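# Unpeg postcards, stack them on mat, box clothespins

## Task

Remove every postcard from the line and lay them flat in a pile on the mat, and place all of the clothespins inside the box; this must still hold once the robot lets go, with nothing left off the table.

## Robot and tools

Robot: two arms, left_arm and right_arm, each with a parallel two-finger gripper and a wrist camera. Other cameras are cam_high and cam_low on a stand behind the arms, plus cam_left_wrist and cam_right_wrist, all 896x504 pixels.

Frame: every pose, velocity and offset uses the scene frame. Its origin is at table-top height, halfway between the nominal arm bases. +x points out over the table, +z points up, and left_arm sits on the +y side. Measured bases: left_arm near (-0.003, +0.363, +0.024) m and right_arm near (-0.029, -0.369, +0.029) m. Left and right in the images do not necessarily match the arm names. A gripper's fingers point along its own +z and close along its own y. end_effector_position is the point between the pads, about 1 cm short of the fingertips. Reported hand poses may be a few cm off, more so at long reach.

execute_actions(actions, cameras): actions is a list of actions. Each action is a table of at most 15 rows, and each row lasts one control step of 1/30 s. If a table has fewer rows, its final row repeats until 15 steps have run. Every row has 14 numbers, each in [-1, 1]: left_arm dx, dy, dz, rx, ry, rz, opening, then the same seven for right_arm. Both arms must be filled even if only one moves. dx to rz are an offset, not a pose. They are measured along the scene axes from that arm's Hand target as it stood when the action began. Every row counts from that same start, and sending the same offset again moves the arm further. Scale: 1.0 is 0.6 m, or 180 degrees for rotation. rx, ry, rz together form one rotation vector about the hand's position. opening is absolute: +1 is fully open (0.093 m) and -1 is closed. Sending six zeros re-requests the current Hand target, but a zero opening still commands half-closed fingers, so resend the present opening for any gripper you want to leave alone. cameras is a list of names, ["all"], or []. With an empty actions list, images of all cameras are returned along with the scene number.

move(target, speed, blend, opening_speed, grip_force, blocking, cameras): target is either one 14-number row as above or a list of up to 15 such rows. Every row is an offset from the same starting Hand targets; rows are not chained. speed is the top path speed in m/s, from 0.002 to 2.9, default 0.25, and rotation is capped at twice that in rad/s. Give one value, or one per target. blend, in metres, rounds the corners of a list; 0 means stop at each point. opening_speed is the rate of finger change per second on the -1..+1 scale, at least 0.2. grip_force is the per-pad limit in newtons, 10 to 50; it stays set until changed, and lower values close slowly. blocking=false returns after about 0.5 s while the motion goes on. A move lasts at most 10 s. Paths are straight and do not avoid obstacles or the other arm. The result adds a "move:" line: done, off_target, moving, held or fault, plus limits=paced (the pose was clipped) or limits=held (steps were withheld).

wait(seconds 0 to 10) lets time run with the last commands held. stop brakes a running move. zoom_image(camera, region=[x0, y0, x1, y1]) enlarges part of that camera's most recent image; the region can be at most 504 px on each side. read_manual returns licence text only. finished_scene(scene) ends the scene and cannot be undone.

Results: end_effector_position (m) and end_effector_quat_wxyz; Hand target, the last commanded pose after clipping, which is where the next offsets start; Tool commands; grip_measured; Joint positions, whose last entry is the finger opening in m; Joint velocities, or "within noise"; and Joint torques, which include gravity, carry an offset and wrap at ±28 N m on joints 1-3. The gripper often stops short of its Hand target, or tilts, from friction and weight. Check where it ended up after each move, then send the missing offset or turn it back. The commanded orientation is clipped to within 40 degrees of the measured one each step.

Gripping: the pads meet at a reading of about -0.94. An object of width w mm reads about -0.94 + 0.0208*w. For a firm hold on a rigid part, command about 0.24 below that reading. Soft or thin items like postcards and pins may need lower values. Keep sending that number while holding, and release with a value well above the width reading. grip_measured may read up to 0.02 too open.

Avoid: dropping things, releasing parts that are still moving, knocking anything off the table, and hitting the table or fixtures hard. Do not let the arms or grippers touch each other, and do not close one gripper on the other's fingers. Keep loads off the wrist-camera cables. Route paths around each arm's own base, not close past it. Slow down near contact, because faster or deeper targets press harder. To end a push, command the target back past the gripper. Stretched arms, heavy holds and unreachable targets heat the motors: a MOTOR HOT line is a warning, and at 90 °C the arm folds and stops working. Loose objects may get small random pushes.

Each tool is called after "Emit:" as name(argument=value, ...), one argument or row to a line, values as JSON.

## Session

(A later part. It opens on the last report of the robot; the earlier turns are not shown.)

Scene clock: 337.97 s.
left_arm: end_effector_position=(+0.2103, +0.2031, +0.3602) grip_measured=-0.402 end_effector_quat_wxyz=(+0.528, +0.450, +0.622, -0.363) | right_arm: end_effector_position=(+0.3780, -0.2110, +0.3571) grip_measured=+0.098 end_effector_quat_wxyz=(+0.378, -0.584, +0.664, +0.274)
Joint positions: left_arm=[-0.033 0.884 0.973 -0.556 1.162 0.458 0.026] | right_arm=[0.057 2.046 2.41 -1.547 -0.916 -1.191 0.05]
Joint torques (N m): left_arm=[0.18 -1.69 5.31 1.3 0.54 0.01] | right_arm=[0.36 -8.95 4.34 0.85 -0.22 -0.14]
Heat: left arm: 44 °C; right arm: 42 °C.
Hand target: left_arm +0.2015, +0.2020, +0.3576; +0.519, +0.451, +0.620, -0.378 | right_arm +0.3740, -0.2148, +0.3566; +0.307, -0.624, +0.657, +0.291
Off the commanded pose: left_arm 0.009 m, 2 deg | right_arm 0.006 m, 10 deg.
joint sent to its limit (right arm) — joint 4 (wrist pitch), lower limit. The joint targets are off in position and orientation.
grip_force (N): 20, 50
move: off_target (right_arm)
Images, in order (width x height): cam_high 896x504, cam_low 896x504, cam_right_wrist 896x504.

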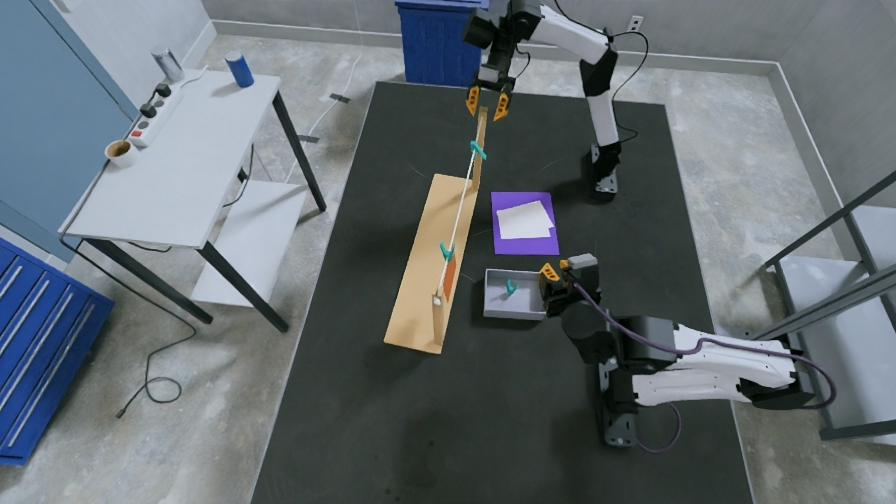

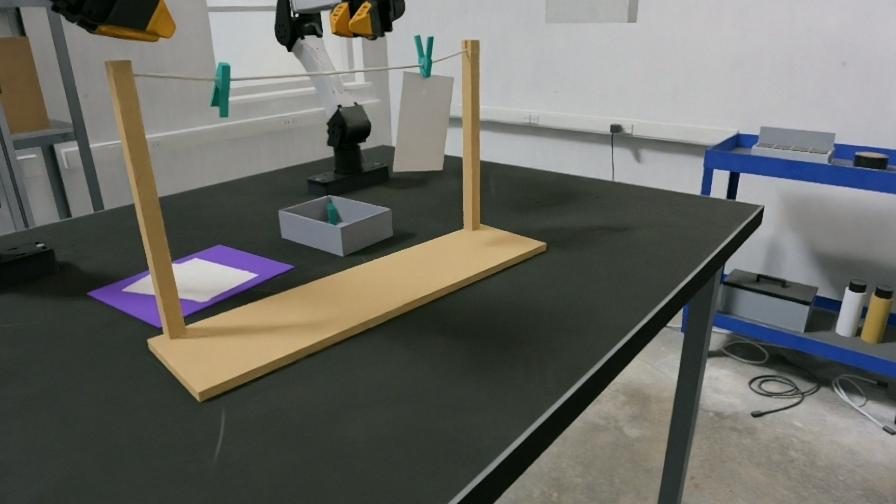

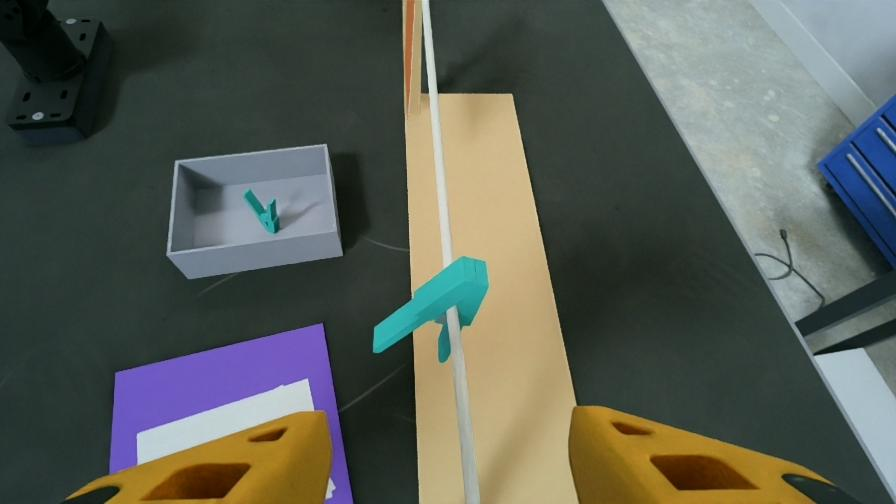

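Emit:
move(
  target=[
    [0,0,0,0,0,0,-0.4,-0.005,0.04,-0.06,0,0,0,0.1],
  ],
  speed=0.1,
  cameras=["cam_right_wrist","cam_low","cam_high"],
)

Emit:
zoom_image(
  camera="cam_low",
  region=[50, 10, 300, 240],
)

Scene clock: 340.33 s.
left_arm: end_effector_position=(+0.2103, +0.2031, +0.3602) grip_measured=-0.402 end_effector_quat_wxyz=(+0.528, +0.450, +0.622, -0.363) | right_arm: end_effector_position=(+0.3741, -0.1876, +0.3239) grip_measured=+0.098 end_effector_quat_wxyz=(-0.335, +0.609, -0.659, -0.288)
Joint positions: left_arm=[-0.033 0.884 0.973 -0.556 1.162 0.458 0.026] | right_arm=[0.123 2.083 2.359 -1.548 -0.879 -1.226 0.05]
Joint torques (N m): left_arm=[0.2 -1.7 5.33 1.3 0.55 0] | right_arm=[0.53 -8.92 4.25 0.72 -0.22 -0.15]
Heat: left arm: 44 °C; right arm: 42 °C.
Hand target: left_arm +0.2015, +0.2020, +0.3576; +0.519, +0.451, +0.620, -0.378 | right_arm +0.3710, -0.1908, +0.3206; -0.307, +0.624, -0.657, -0.291
Off the commanded pose: left_arm 0.009 m, 2 deg | right_arm 0.006 m, 4 deg.
joint sent to its limit (right arm) — joint 4 (wrist pitch), lower limit. The joint targets are off in position, not in orientation.
grip_force (N): 20, 50
move: off_target (right_arm)
Images, in order (width x height): cam_high 896x504, cam_low 896x504, cam_right_wrist 896x504.

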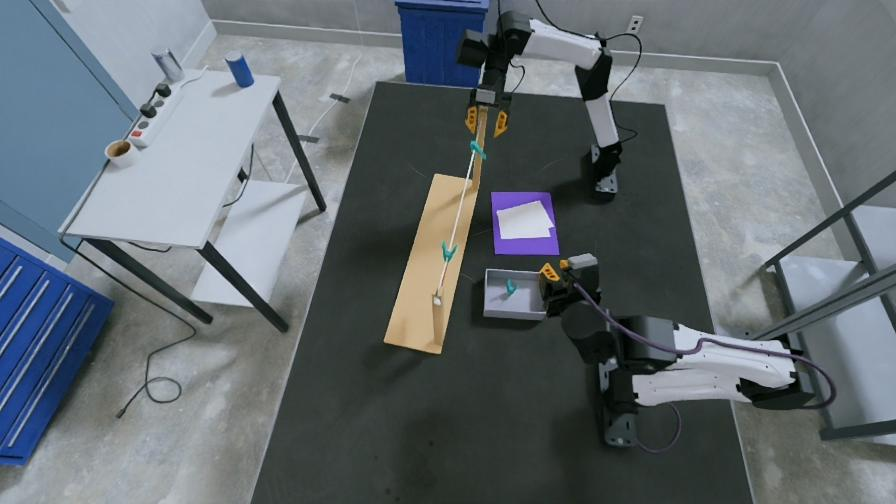

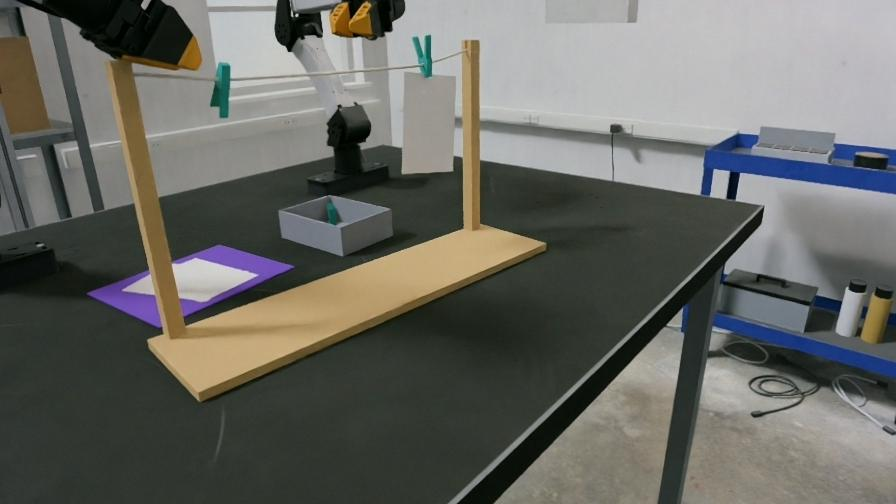

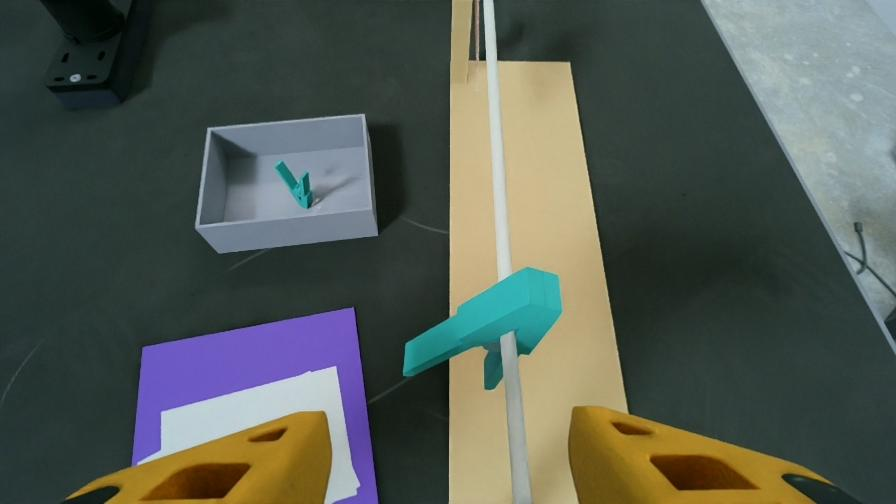

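Scaled by 2.016 from the camera's 896x504 image, which has a finer 1280x720 frame.

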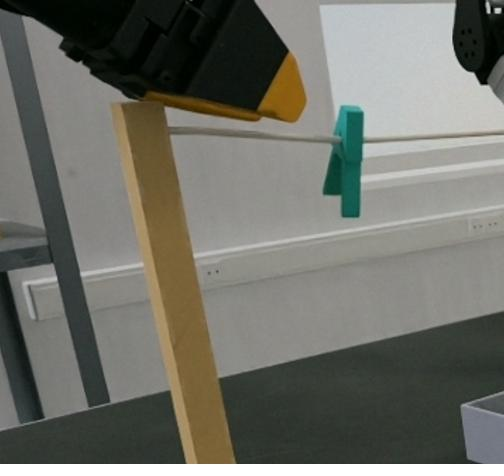

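Emit:
move(
  target=[
    [0,0,0,0,0,0,-0.4,0.01,0.055,-0.06,0,0,0,0.1],
  ],
  speed=0.08,
  cameras=["cam_right_wrist","cam_low","cam_high"],
)

Emit:
zoom_image(
  camera="cam_low",
  region=[50, 10, 300, 240],
)

Scene clock: 341.97 s.
left_arm: end_effector_position=(+0.2103, +0.2031, +0.3602) grip_measured=-0.402 end_effector_quat_wxyz=(+0.528, +0.450, +0.622, -0.363) | right_arm: end_effector_position=(+0.3714, -0.1593, +0.2978) grip_measured=+0.098 end_effector_quat_wxyz=(-0.318, +0.628, -0.645, -0.296)
Joint positions: left_arm=[-0.033 0.884 0.973 -0.556 1.162 0.458 0.026] | right_arm=[0.194 2.076 2.241 -1.439 -0.862 -1.211 0.05]
Joint torques (N m): left_arm=[0.21 -1.68 5.33 1.32 0.54 0] | right_arm=[0.64 -7.83 3.1 1.22 -0.12 0.18]
Heat: left arm: 44 °C; right arm: 42 °C.
Hand target: left_arm +0.2015, +0.2020, +0.3576; +0.519, +0.451, +0.620, -0.378 | right_arm +0.3770, -0.1578, +0.2846; -0.307, +0.624, -0.657, -0.291
Off the commanded pose: left_arm 0.009 m, 2 deg | right_arm 0.014 m, 2 deg.
grip_force (N): 20, 50
move: off_target (right_arm)
Images, in order (width x height): cam_high 896x504, cam_low 896x504, cam_right_wrist 896x504.

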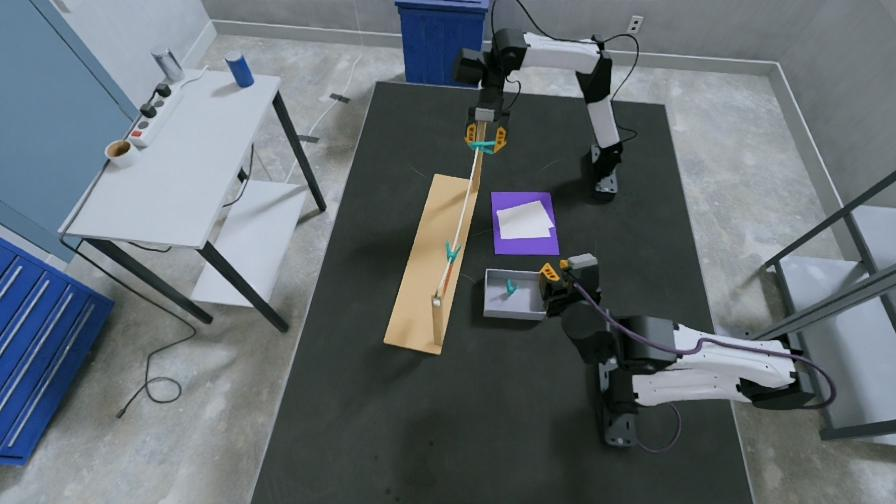

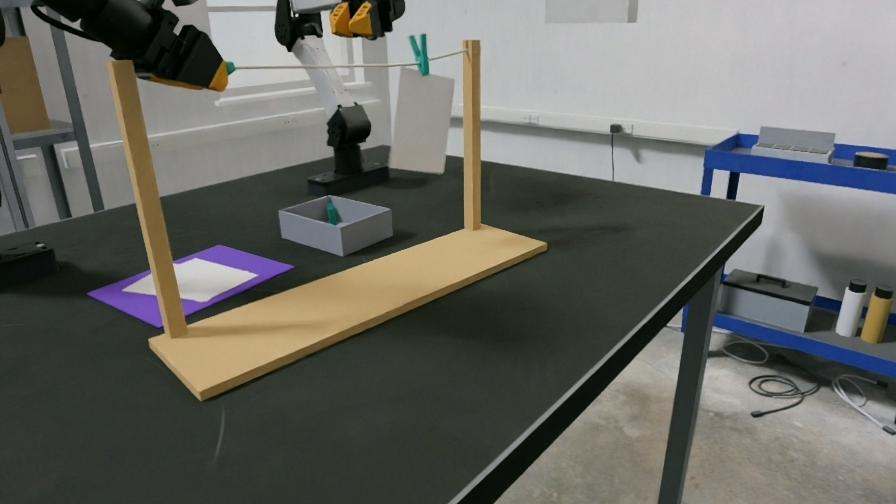

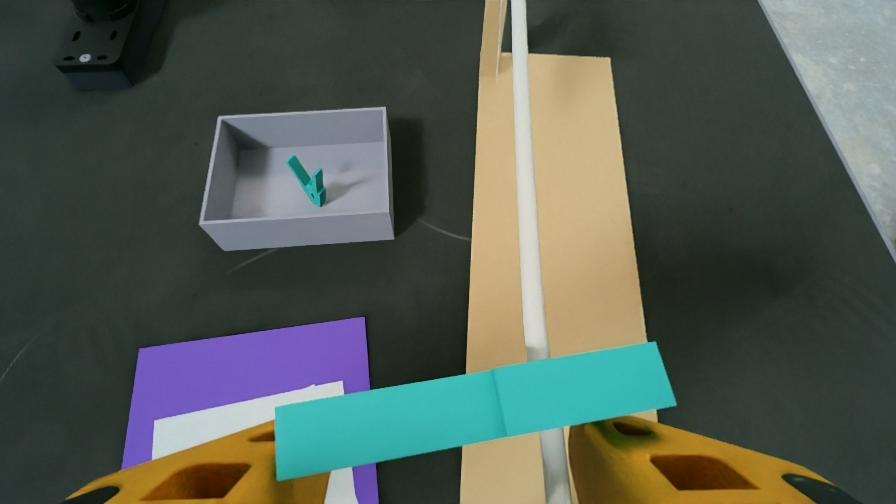

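Scaled by 2.016 from the camera's 896x504 image, which has a finer 1280x720 frame.

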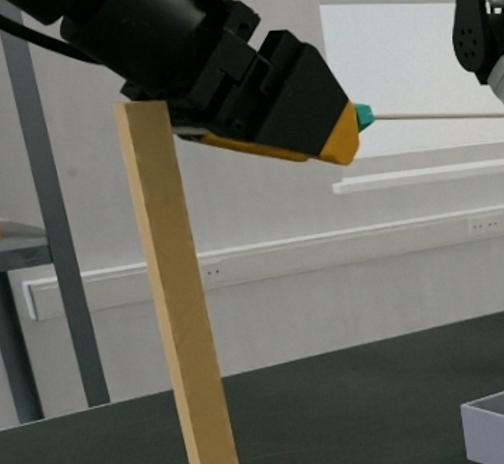

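Emit:
move(
  target=[
    [0,0,0,0,0,0,-0.4,-0.0,-0.05,0.09,0,0,0,0.5],
  ],
  speed=0.1,
)

Emit:
wait(
  seconds=7,
  cameras=["cam_right_wrist","cam_low"],
)

Emit:
wait(
  seconds=0.3,
  cameras=["cam_right_wrist","cam_low"],
)

Scene clock: 343.90 s.
left_arm: end_effector_position=(+0.2103, +0.2031, +0.3602) grip_measured=-0.402 end_effector_quat_wxyz=(+0.528, +0.450, +0.622, -0.363) | right_arm: end_effector_position=(+0.3871, -0.1871, +0.3139) grip_measured=+0.498 end_effector_quat_wxyz=(+0.328, -0.603, +0.669, +0.286)
Joint positions: left_arm=[-0.033 0.884 0.973 -0.556 1.162 0.458 0.026] | right_arm=[0.125 2.137 2.41 -1.545 -0.862 -1.201 0.069]
Joint torques (N m): left_arm=[0.16 -1.69 5.31 1.31 0.54 0] | right_arm=[-0.16 -12.45 7.58 0.7 -0.44 0.14]
Heat: left arm: 44 °C; right arm: 42 °C.
Hand target: left_arm +0.2015, +0.2020, +0.3576; +0.519, +0.451, +0.620, -0.378 | right_arm +0.3770, -0.1878, +0.3386; +0.307, -0.624, +0.657, +0.291
Off the commanded pose: left_arm 0.009 m, 2 deg | right_arm 0.027 m, 4 deg.
joint sent to its limit (right arm) — joint 4 (wrist pitch), lower limit. The joint targets are off in position and orientation.
grip_force (N): 20, 50
move: off_target (right_arm)

Scene clock: 350.90 s.
left_arm: end_effector_position=(+0.2103, +0.2031, +0.3602) grip_measured=-0.402 end_effector_quat_wxyz=(+0.528, +0.450, +0.622, -0.363) | right_arm: end_effector_position=(+0.3871, -0.1871, +0.3139) grip_measured=+0.498 end_effector_quat_wxyz=(+0.328, -0.603, +0.669, +0.286)
Joint positions: left_arm=[-0.033 0.884 0.973 -0.556 1.162 0.458 0.026] | right_arm=[0.125 2.137 2.41 -1.545 -0.862 -1.201 0.069]
Joint torques (N m): left_arm=[0.2 -1.7 5.31 1.3 0.54 0.01] | right_arm=[-0.14 -12.45 7.64 0.69 -0.43 0.12]
Heat: left arm: 44 °C; right arm: 42 °C.
Hand target: left_arm +0.2015, +0.2020, +0.3576; +0.519, +0.451, +0.620, -0.378 | right_arm +0.3770, -0.1878, +0.3386; +0.307, -0.624, +0.657, +0.291
Tool commands: left_gripper/opening=-0.4 right_gripper/opening=+0.5
Off the commanded pose: left_arm 0.009 m, 2 deg | right_arm 0.027 m, 4 deg.
grip_force (N): 20, 50
wait: 7.00 s; at rest by 0.17 s
Images, in order (width x height): cam_low 896x504, cam_right_wrist 896x504.

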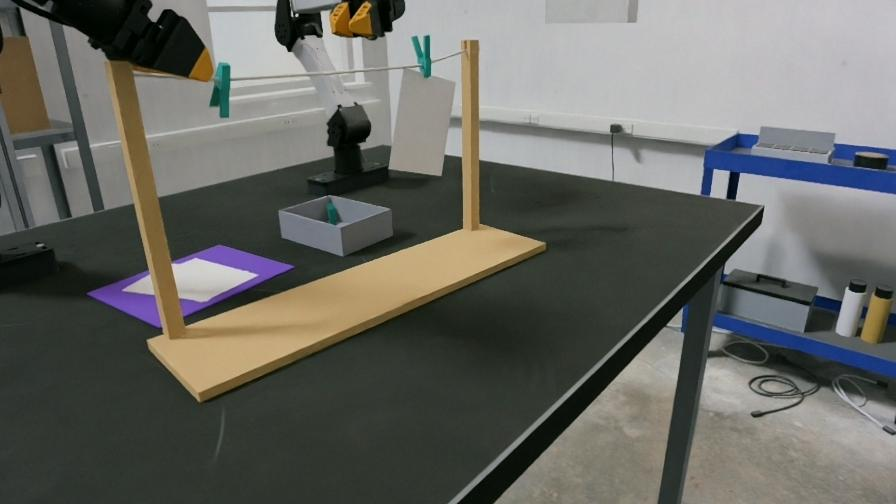

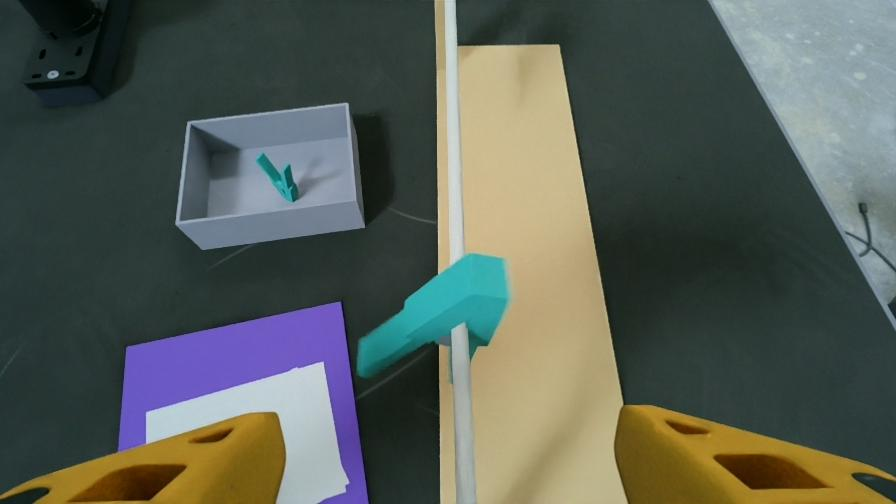

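Scene clock: 351.20 s.
left_arm: end_effector_position=(+0.2103, +0.2031, +0.3602) grip_measured=-0.402 end_effector_quat_wxyz=(+0.528, +0.450, +0.622, -0.363) | right_arm: end_effector_position=(+0.3871, -0.1871, +0.3139) grip_measured=+0.498 end_effector_quat_wxyz=(+0.328, -0.603, +0.669, +0.286)
Joint positions: left_arm=[-0.033 0.884 0.973 -0.556 1.162 0.458 0.026] | right_arm=[0.125 2.137 2.41 -1.545 -0.862 -1.201 0.069]
Joint torques (N m): left_arm=[0.24 -1.73 5.33 1.3 0.55 0] | right_arm=[-0.13 -12.44 7.6 0.71 -0.44 0.13]
Heat: left arm: 44 °C; right arm: 42 °C.
Hand target: left_arm +0.2015, +0.2020, +0.3576; +0.519, +0.451, +0.620, -0.378 | right_arm +0.3770, -0.1878, +0.3386; +0.307, -0.624, +0.657, +0.291
Tool commands: left_gripper/opening=-0.4 right_gripper/opening=+0.5
Off the commanded pose: left_arm 0.009 m, 2 deg | right_arm 0.027 m, 4 deg.
grip_force (N): 20, 50
wait: 0.30 s; at rest by 0.17 s
Images, in order (width x height): cam_low 896x504, cam_right_wrist 896x504.

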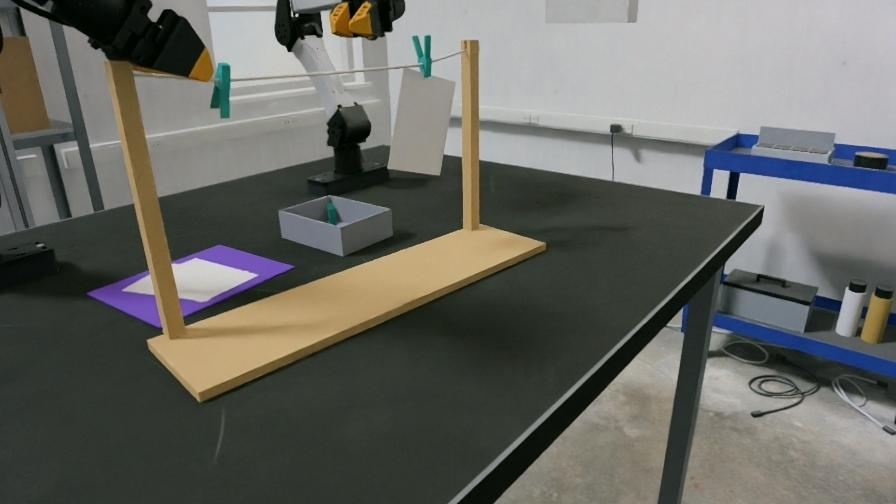

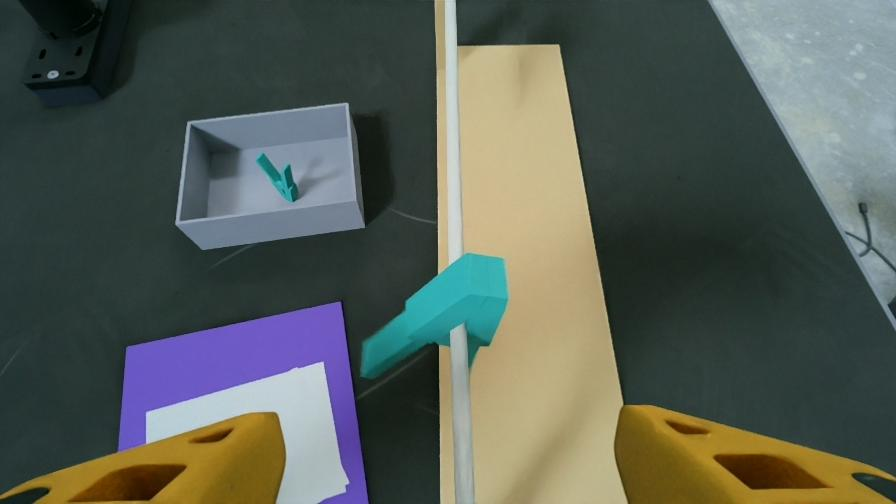

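Emit:
move(
  target=[
    [0,0,0,0,0,0,-0.4,0.012,0.03,-0.06,0,0,0,0.5],
    [0,0,0,0,0,0,-0.4,0.012,0.06,-0.095,0,0,0,0.5],
  ],
  speed=0.06,
  blend=0.01,
  cameras=["cam_right_wrist","cam_low"],
)

Emit:
zoom_image(
  camera="cam_low",
  region=[50, 10, 300, 240],
)

Scene clock: 353.53 s.
left_arm: end_effector_position=(+0.2103, +0.2031, +0.3602) grip_measured=-0.402 end_effector_quat_wxyz=(+0.528, +0.450, +0.622, -0.363) | right_arm: end_effector_position=(+0.3798, -0.1607, +0.2957) grip_measured=+0.498 end_effector_quat_wxyz=(-0.316, +0.621, -0.653, -0.296)
Joint positions: left_arm=[-0.033 0.884 0.973 -0.556 1.162 0.458 0.026] | right_arm=[0.187 2.112 2.292 -1.453 -0.859 -1.195 0.069]
Joint torques (N m): left_arm=[0.18 -1.72 5.29 1.3 0.53 0] | right_arm=[1.52 -8.12 2.5 1.37 -0.12 0.17]
Heat: left arm: 44 °C; right arm: 42 °C.
Hand target: left_arm +0.2015, +0.2020, +0.3576; +0.519, +0.451, +0.620, -0.378 | right_arm +0.3842, -0.1518, +0.2816; -0.307, +0.624, -0.657, -0.291
Off the commanded pose: left_arm 0.009 m, 2 deg | right_arm 0.017 m, 1 deg.
grip_force (N): 20, 50
move: off_target (right_arm)
Images, in order (width x height): cam_low 896x504, cam_right_wrist 896x504.

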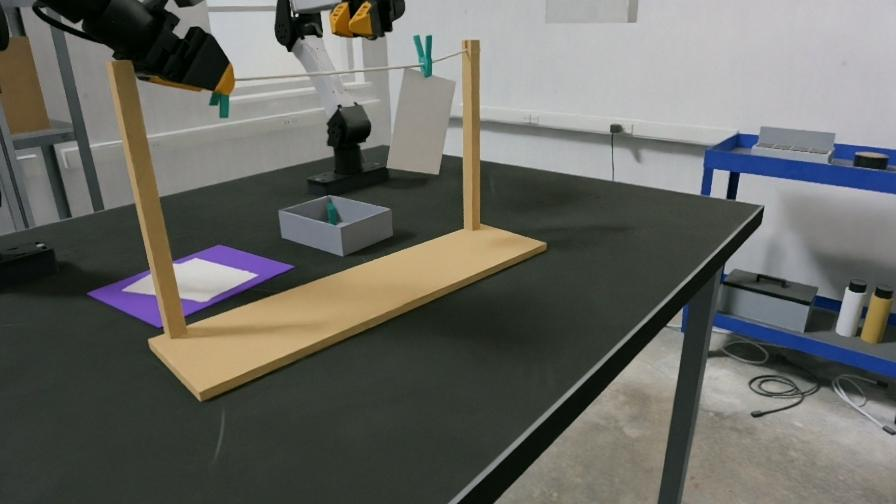

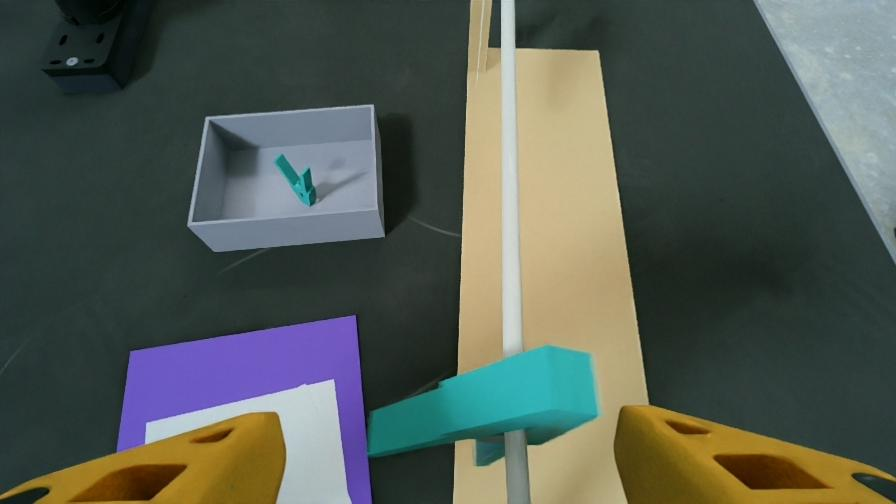

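Scaled by 2.016 from the camera's 896x504 image, which has a finer 1280x720 frame.

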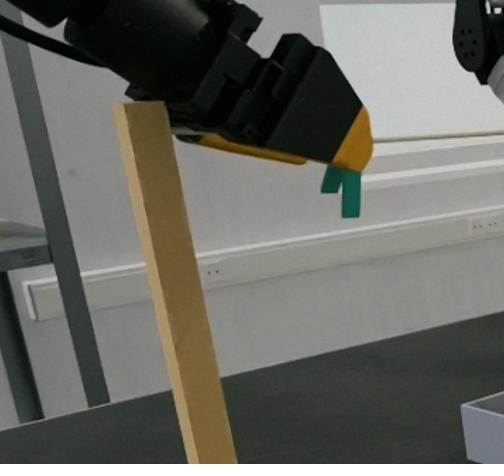

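Emit:
move(
  target=[
    [0,0,0,0,0,0,-0.4,0.0,-0.08,0.13,0,0,0,0.5],
    [0,0,0,0,0,0,-0.4,-0.224,-0.147,0.197,-0.114,-0.229,-0.102,0.5],
    [0,0,0,0,0,0,-0.4,-0.19,-0.005,0.12,-0.2283,-0.4576,-0.2044,0.5],
    [0,0,0,0,0,0,-0.4,-0.149,-0.005,0.056,-0.2283,-0.4576,-0.2044,0.97],
  ],
  speed=0.2,
  blend=[0.01,0.03,0.02,0],
  cameras=["cam_right_wrist","cam_low","cam_high"],
)

Scene clock: 363.23 s.
left_arm: end_effector_position=(+0.2103, +0.2031, +0.3602) grip_measured=-0.402 end_effector_quat_wxyz=(+0.528, +0.450, +0.622, -0.363) | right_arm: end_effector_position=(+0.2950, -0.1567, +0.3068) grip_measured=+0.967 end_effector_quat_wxyz=(+0.478, -0.515, +0.503, -0.503)
Joint positions: left_arm=[-0.033 0.884 0.973 -0.556 1.162 0.458 0.026] | right_arm=[0.942 1.31 0.746 0.503 0.957 -1.557 0.092]
Joint torques (N m): left_arm=[0.21 -1.69 5.34 1.31 0.54 0.01] | right_arm=[-0.2 -3.89 5.37 2.61 -0.15 -0.09]
Heat: left arm: 44 °C; right arm: 41 °C.
Hand target: left_arm +0.2015, +0.2020, +0.3576; +0.519, +0.451, +0.620, -0.378 | right_arm +0.2948, -0.1548, +0.3152; +0.500, -0.500, +0.500, -0.500
Off the commanded pose: left_arm 0.009 m, 2 deg | right_arm 0.009 m, 3 deg.
grip_force (N): 20, 50
move: off_target (right_arm); target 4's new opening was sent with right_arm's hand 0.009 m and 3 deg from that target
Images, in order (width x height): cam_high 896x504, cam_low 896x504, cam_right_wrist 896x504.

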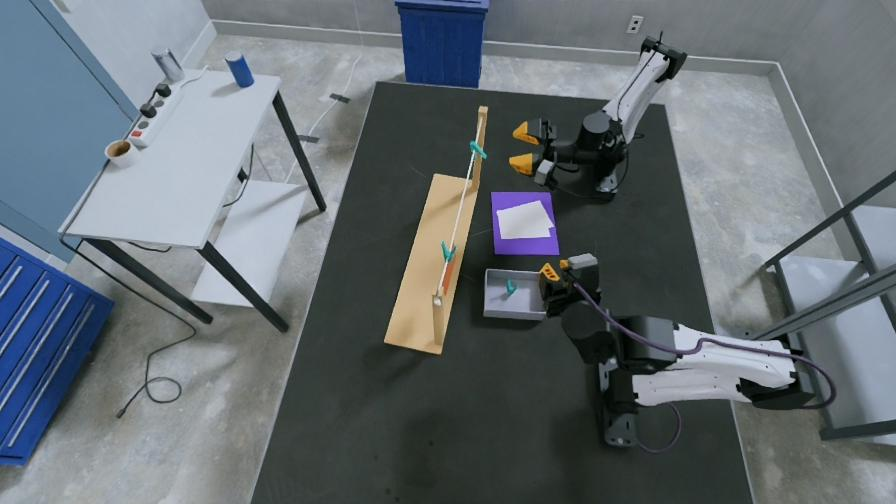

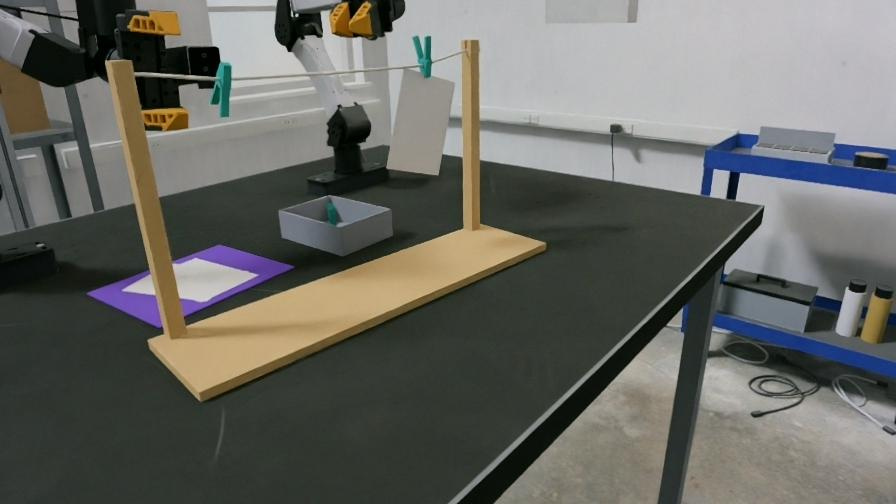

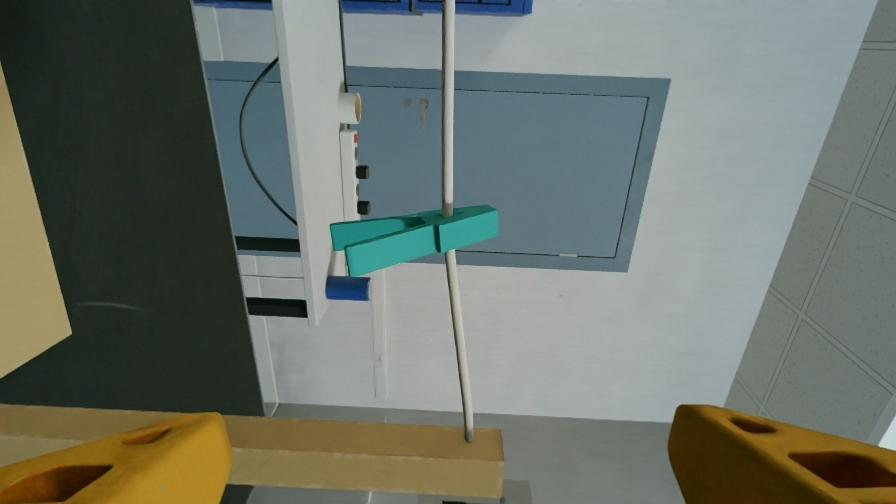

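Emit:
move(
  target=[
    [0,0,0,0,0,0,-0.4,0.03,0.02,-0.025,0,0,0,0.97],
    [0,0,0,0,0,0,-0.4,0.155,0.02,-0.025,0,0,0,0.97],
  ],
  speed=0.1,
  blend=[0.005,0],
  cameras=["cam_right_wrist","cam_low","cam_high"],
)

Emit:
zoom_image(
  camera="cam_low",
  region=[100, 10, 350, 240],
)

Scene clock: 366.43 s.
left_arm: end_effector_position=(+0.2103, +0.2031, +0.3602) grip_measured=-0.402 end_effector_quat_wxyz=(+0.528, +0.450, +0.622, -0.363) | right_arm: end_effector_position=(+0.3818, -0.1509, +0.2680) grip_measured=+0.967 end_effector_quat_wxyz=(-0.458, +0.533, -0.506, +0.500)
Joint positions: left_arm=[-0.033 0.884 0.973 -0.556 1.162 0.458 0.026] | right_arm=[0.737 1.612 0.891 0.61 0.753 -1.563 0.092]
Joint torques (N m): left_arm=[0.18 -1.7 5.33 1.3 0.55 0.01] | right_arm=[-0.03 -6.17 9.85 2.72 -0.16 -0.07]
Heat: left arm: 44 °C; right arm: 41 °C.
Hand target: left_arm +0.2015, +0.2020, +0.3576; +0.519, +0.451, +0.620, -0.378 | right_arm +0.3878, -0.1428, +0.3002; -0.500, +0.500, -0.500, +0.500
Off the commanded pose: left_arm 0.009 m, 2 deg | right_arm 0.034 m, 6 deg.
grip_force (N): 20, 50
move: off_target (right_arm)
Images, in order (width x height): cam_high 896x504, cam_low 896x504, cam_right_wrist 896x504.

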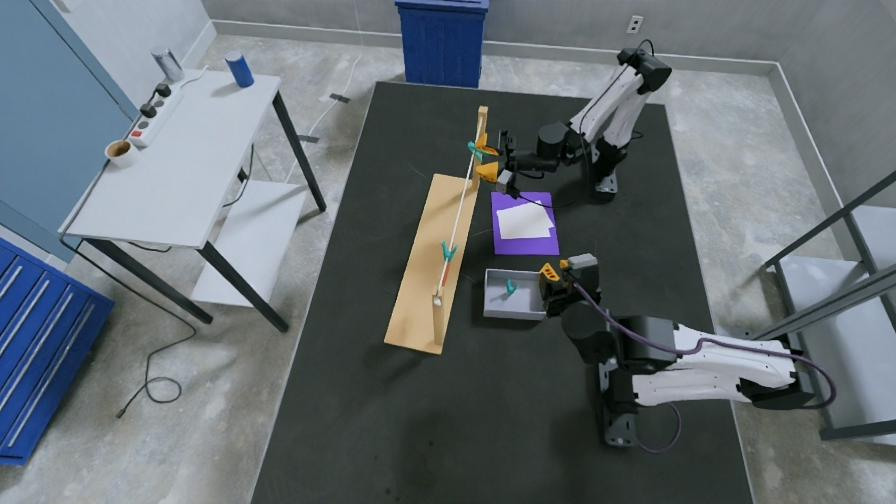

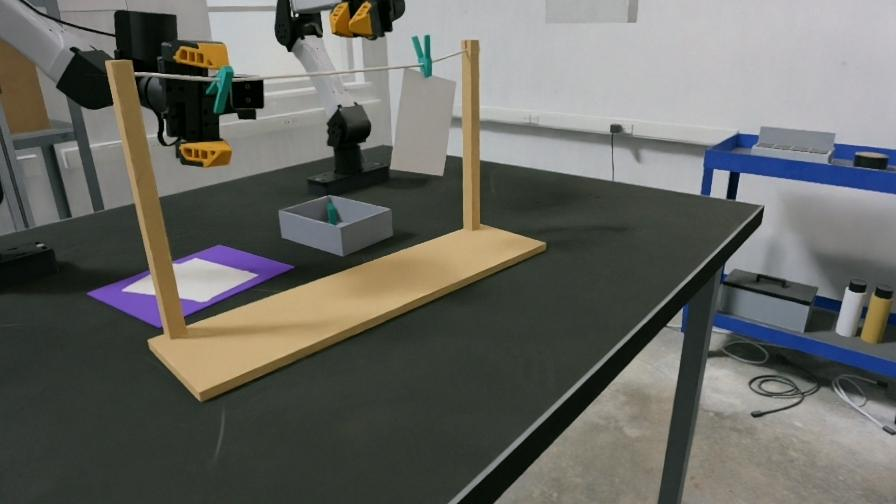

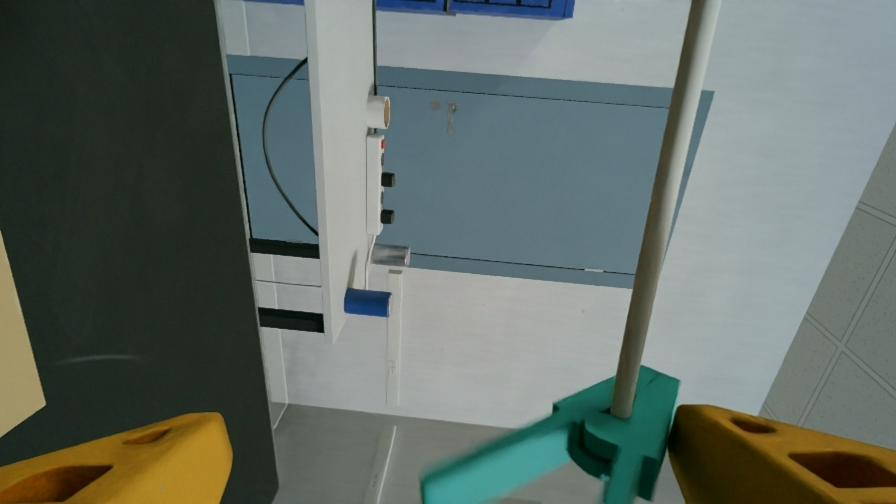

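Scaled by 2.016 from the camera's 896x504 image, which has a finer 1280x720 frame.

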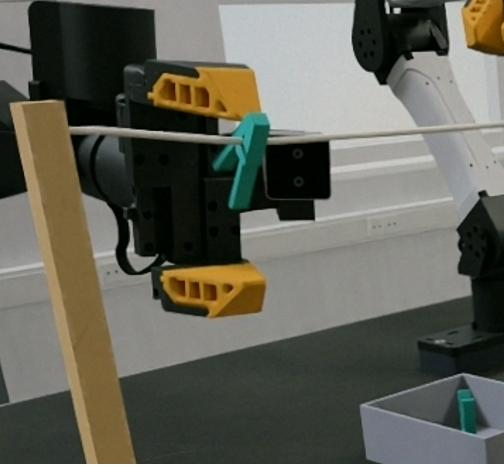

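Emit:
move(
  target=[
    [0,0,0,0,0,0,-0.4,-0.0,0.005,0.03,0,0,0,0.97],
  ],
  speed=0.06,
  cameras=["cam_right_wrist","cam_low"],
)

Emit:
zoom_image(
  camera="cam_low",
  region=[100, 10, 350, 240],
)

Scene clock: 367.70 s.
left_arm: end_effector_position=(+0.2103, +0.2031, +0.3602) grip_measured=-0.402 end_effector_quat_wxyz=(+0.528, +0.450, +0.622, -0.363) | right_arm: end_effector_position=(+0.3875, -0.1457, +0.2940) grip_measured=+0.967 end_effector_quat_wxyz=(+0.481, -0.512, +0.506, -0.501)
Joint positions: left_arm=[-0.033 0.884 0.973 -0.556 1.162 0.458 0.026] | right_arm=[0.737 1.612 0.953 0.61 0.753 -1.563 0.092]
Joint torques (N m): left_arm=[0.18 -1.7 5.3 1.3 0.54 0.01] | right_arm=[0.38 -7.49 9.89 1.99 -0.12 -0.06]
Heat: left arm: 44 °C; right arm: 41 °C.
Hand target: left_arm +0.2015, +0.2020, +0.3576; +0.519, +0.451, +0.620, -0.378 | right_arm +0.3878, -0.1398, +0.3182; +0.500, -0.500, +0.500, -0.500
Off the commanded pose: left_arm 0.009 m, 2 deg | right_arm 0.025 m, 3 deg.
grip_force (N): 20, 50
move: off_target (right_arm)
Images, in order (width x height): cam_low 896x504, cam_right_wrist 896x504.

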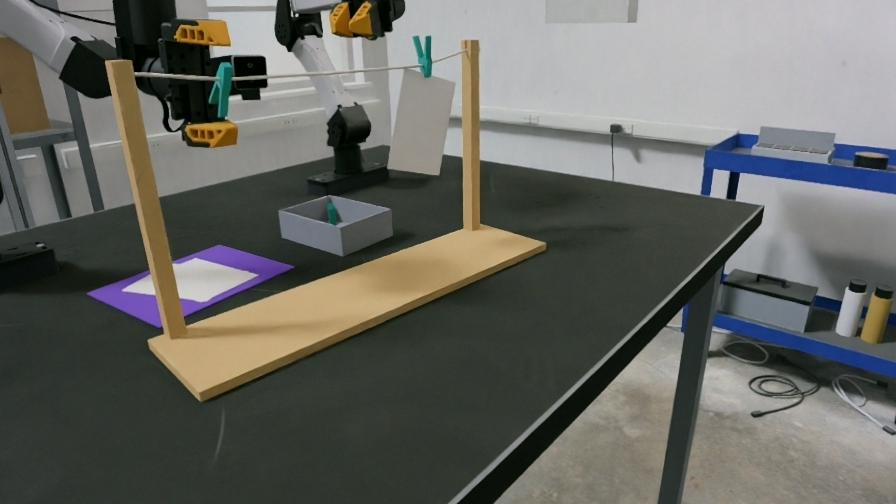

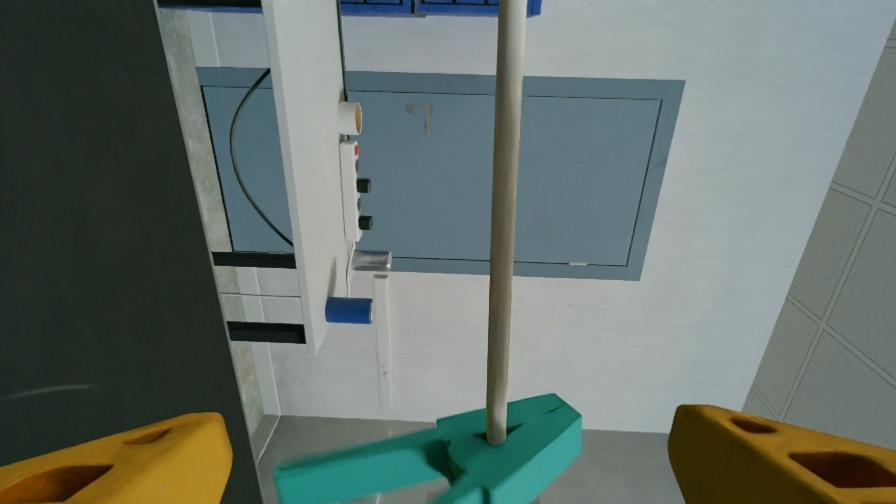

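Scaled by 2.016 from the camera's 896x504 image, which has a finer 1280x720 frame.

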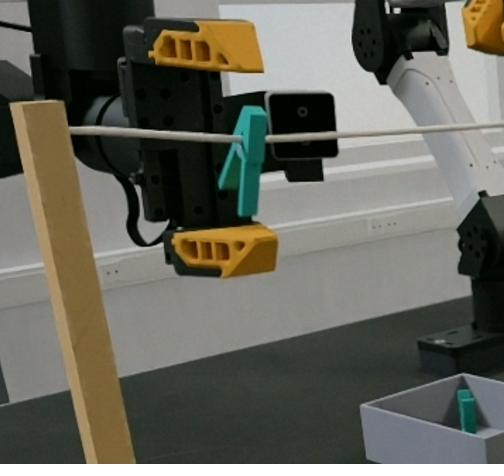

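Emit:
move(
  target=[
    [0,0,0,0,0,0,-0.4,0.008,0.0,0.0,0,0,0,0.2],
  ],
  speed=0.06,
  opening_speed=0.5,
  cameras=["cam_right_wrist","cam_low"],
)

Emit:
zoom_image(
  camera="cam_low",
  region=[100, 10, 350, 240],
)

Scene clock: 370.30 s.
left_arm: end_effector_position=(+0.2103, +0.2031, +0.3602) grip_measured=-0.402 end_effector_quat_wxyz=(+0.528, +0.450, +0.622, -0.363) | right_arm: end_effector_position=(+0.3885, -0.1440, +0.2992) grip_measured=+0.204 end_effector_quat_wxyz=(+0.486, -0.509, +0.505, -0.500)
Joint positions: left_arm=[-0.033 0.884 0.973 -0.556 1.162 0.458 0.026] | right_arm=[0.737 1.612 0.965 0.61 0.749 -1.563 0.055]
Joint torques (N m): left_arm=[0.17 -1.69 5.35 1.29 0.55 0] | right_arm=[-0.32 -6.42 10.02 2 -0.16 -0.06]
Heat: left arm: 44 °C; right arm: 42 °C.
Hand target: left_arm +0.2015, +0.2020, +0.3576; +0.519, +0.451, +0.620, -0.378 | right_arm +0.3926, -0.1398, +0.3182; +0.500, -0.500, +0.500, -0.500
Off the commanded pose: left_arm 0.009 m, 2 deg | right_arm 0.020 m, 2 deg.
grip_force (N): 20, 50
move: off_target (right_arm)
Images, in order (width x height): cam_low 896x504, cam_right_wrist 896x504.

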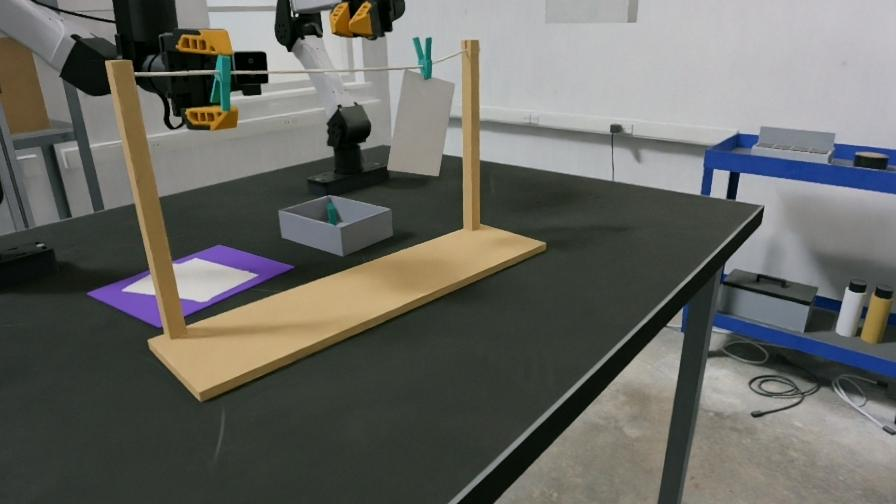

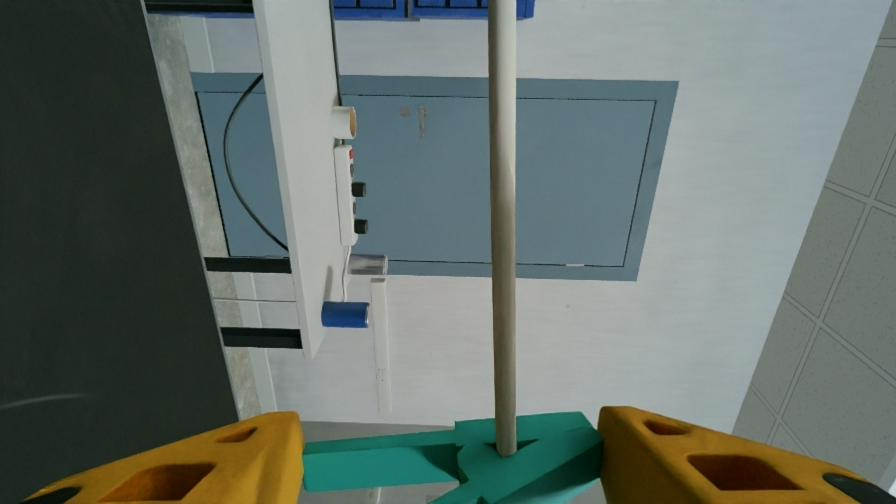

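Scaled by 2.016 from the camera's 896x504 image, which has a finer 1280x720 frame.

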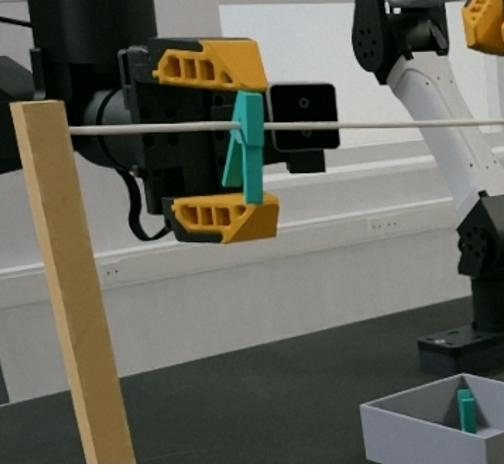

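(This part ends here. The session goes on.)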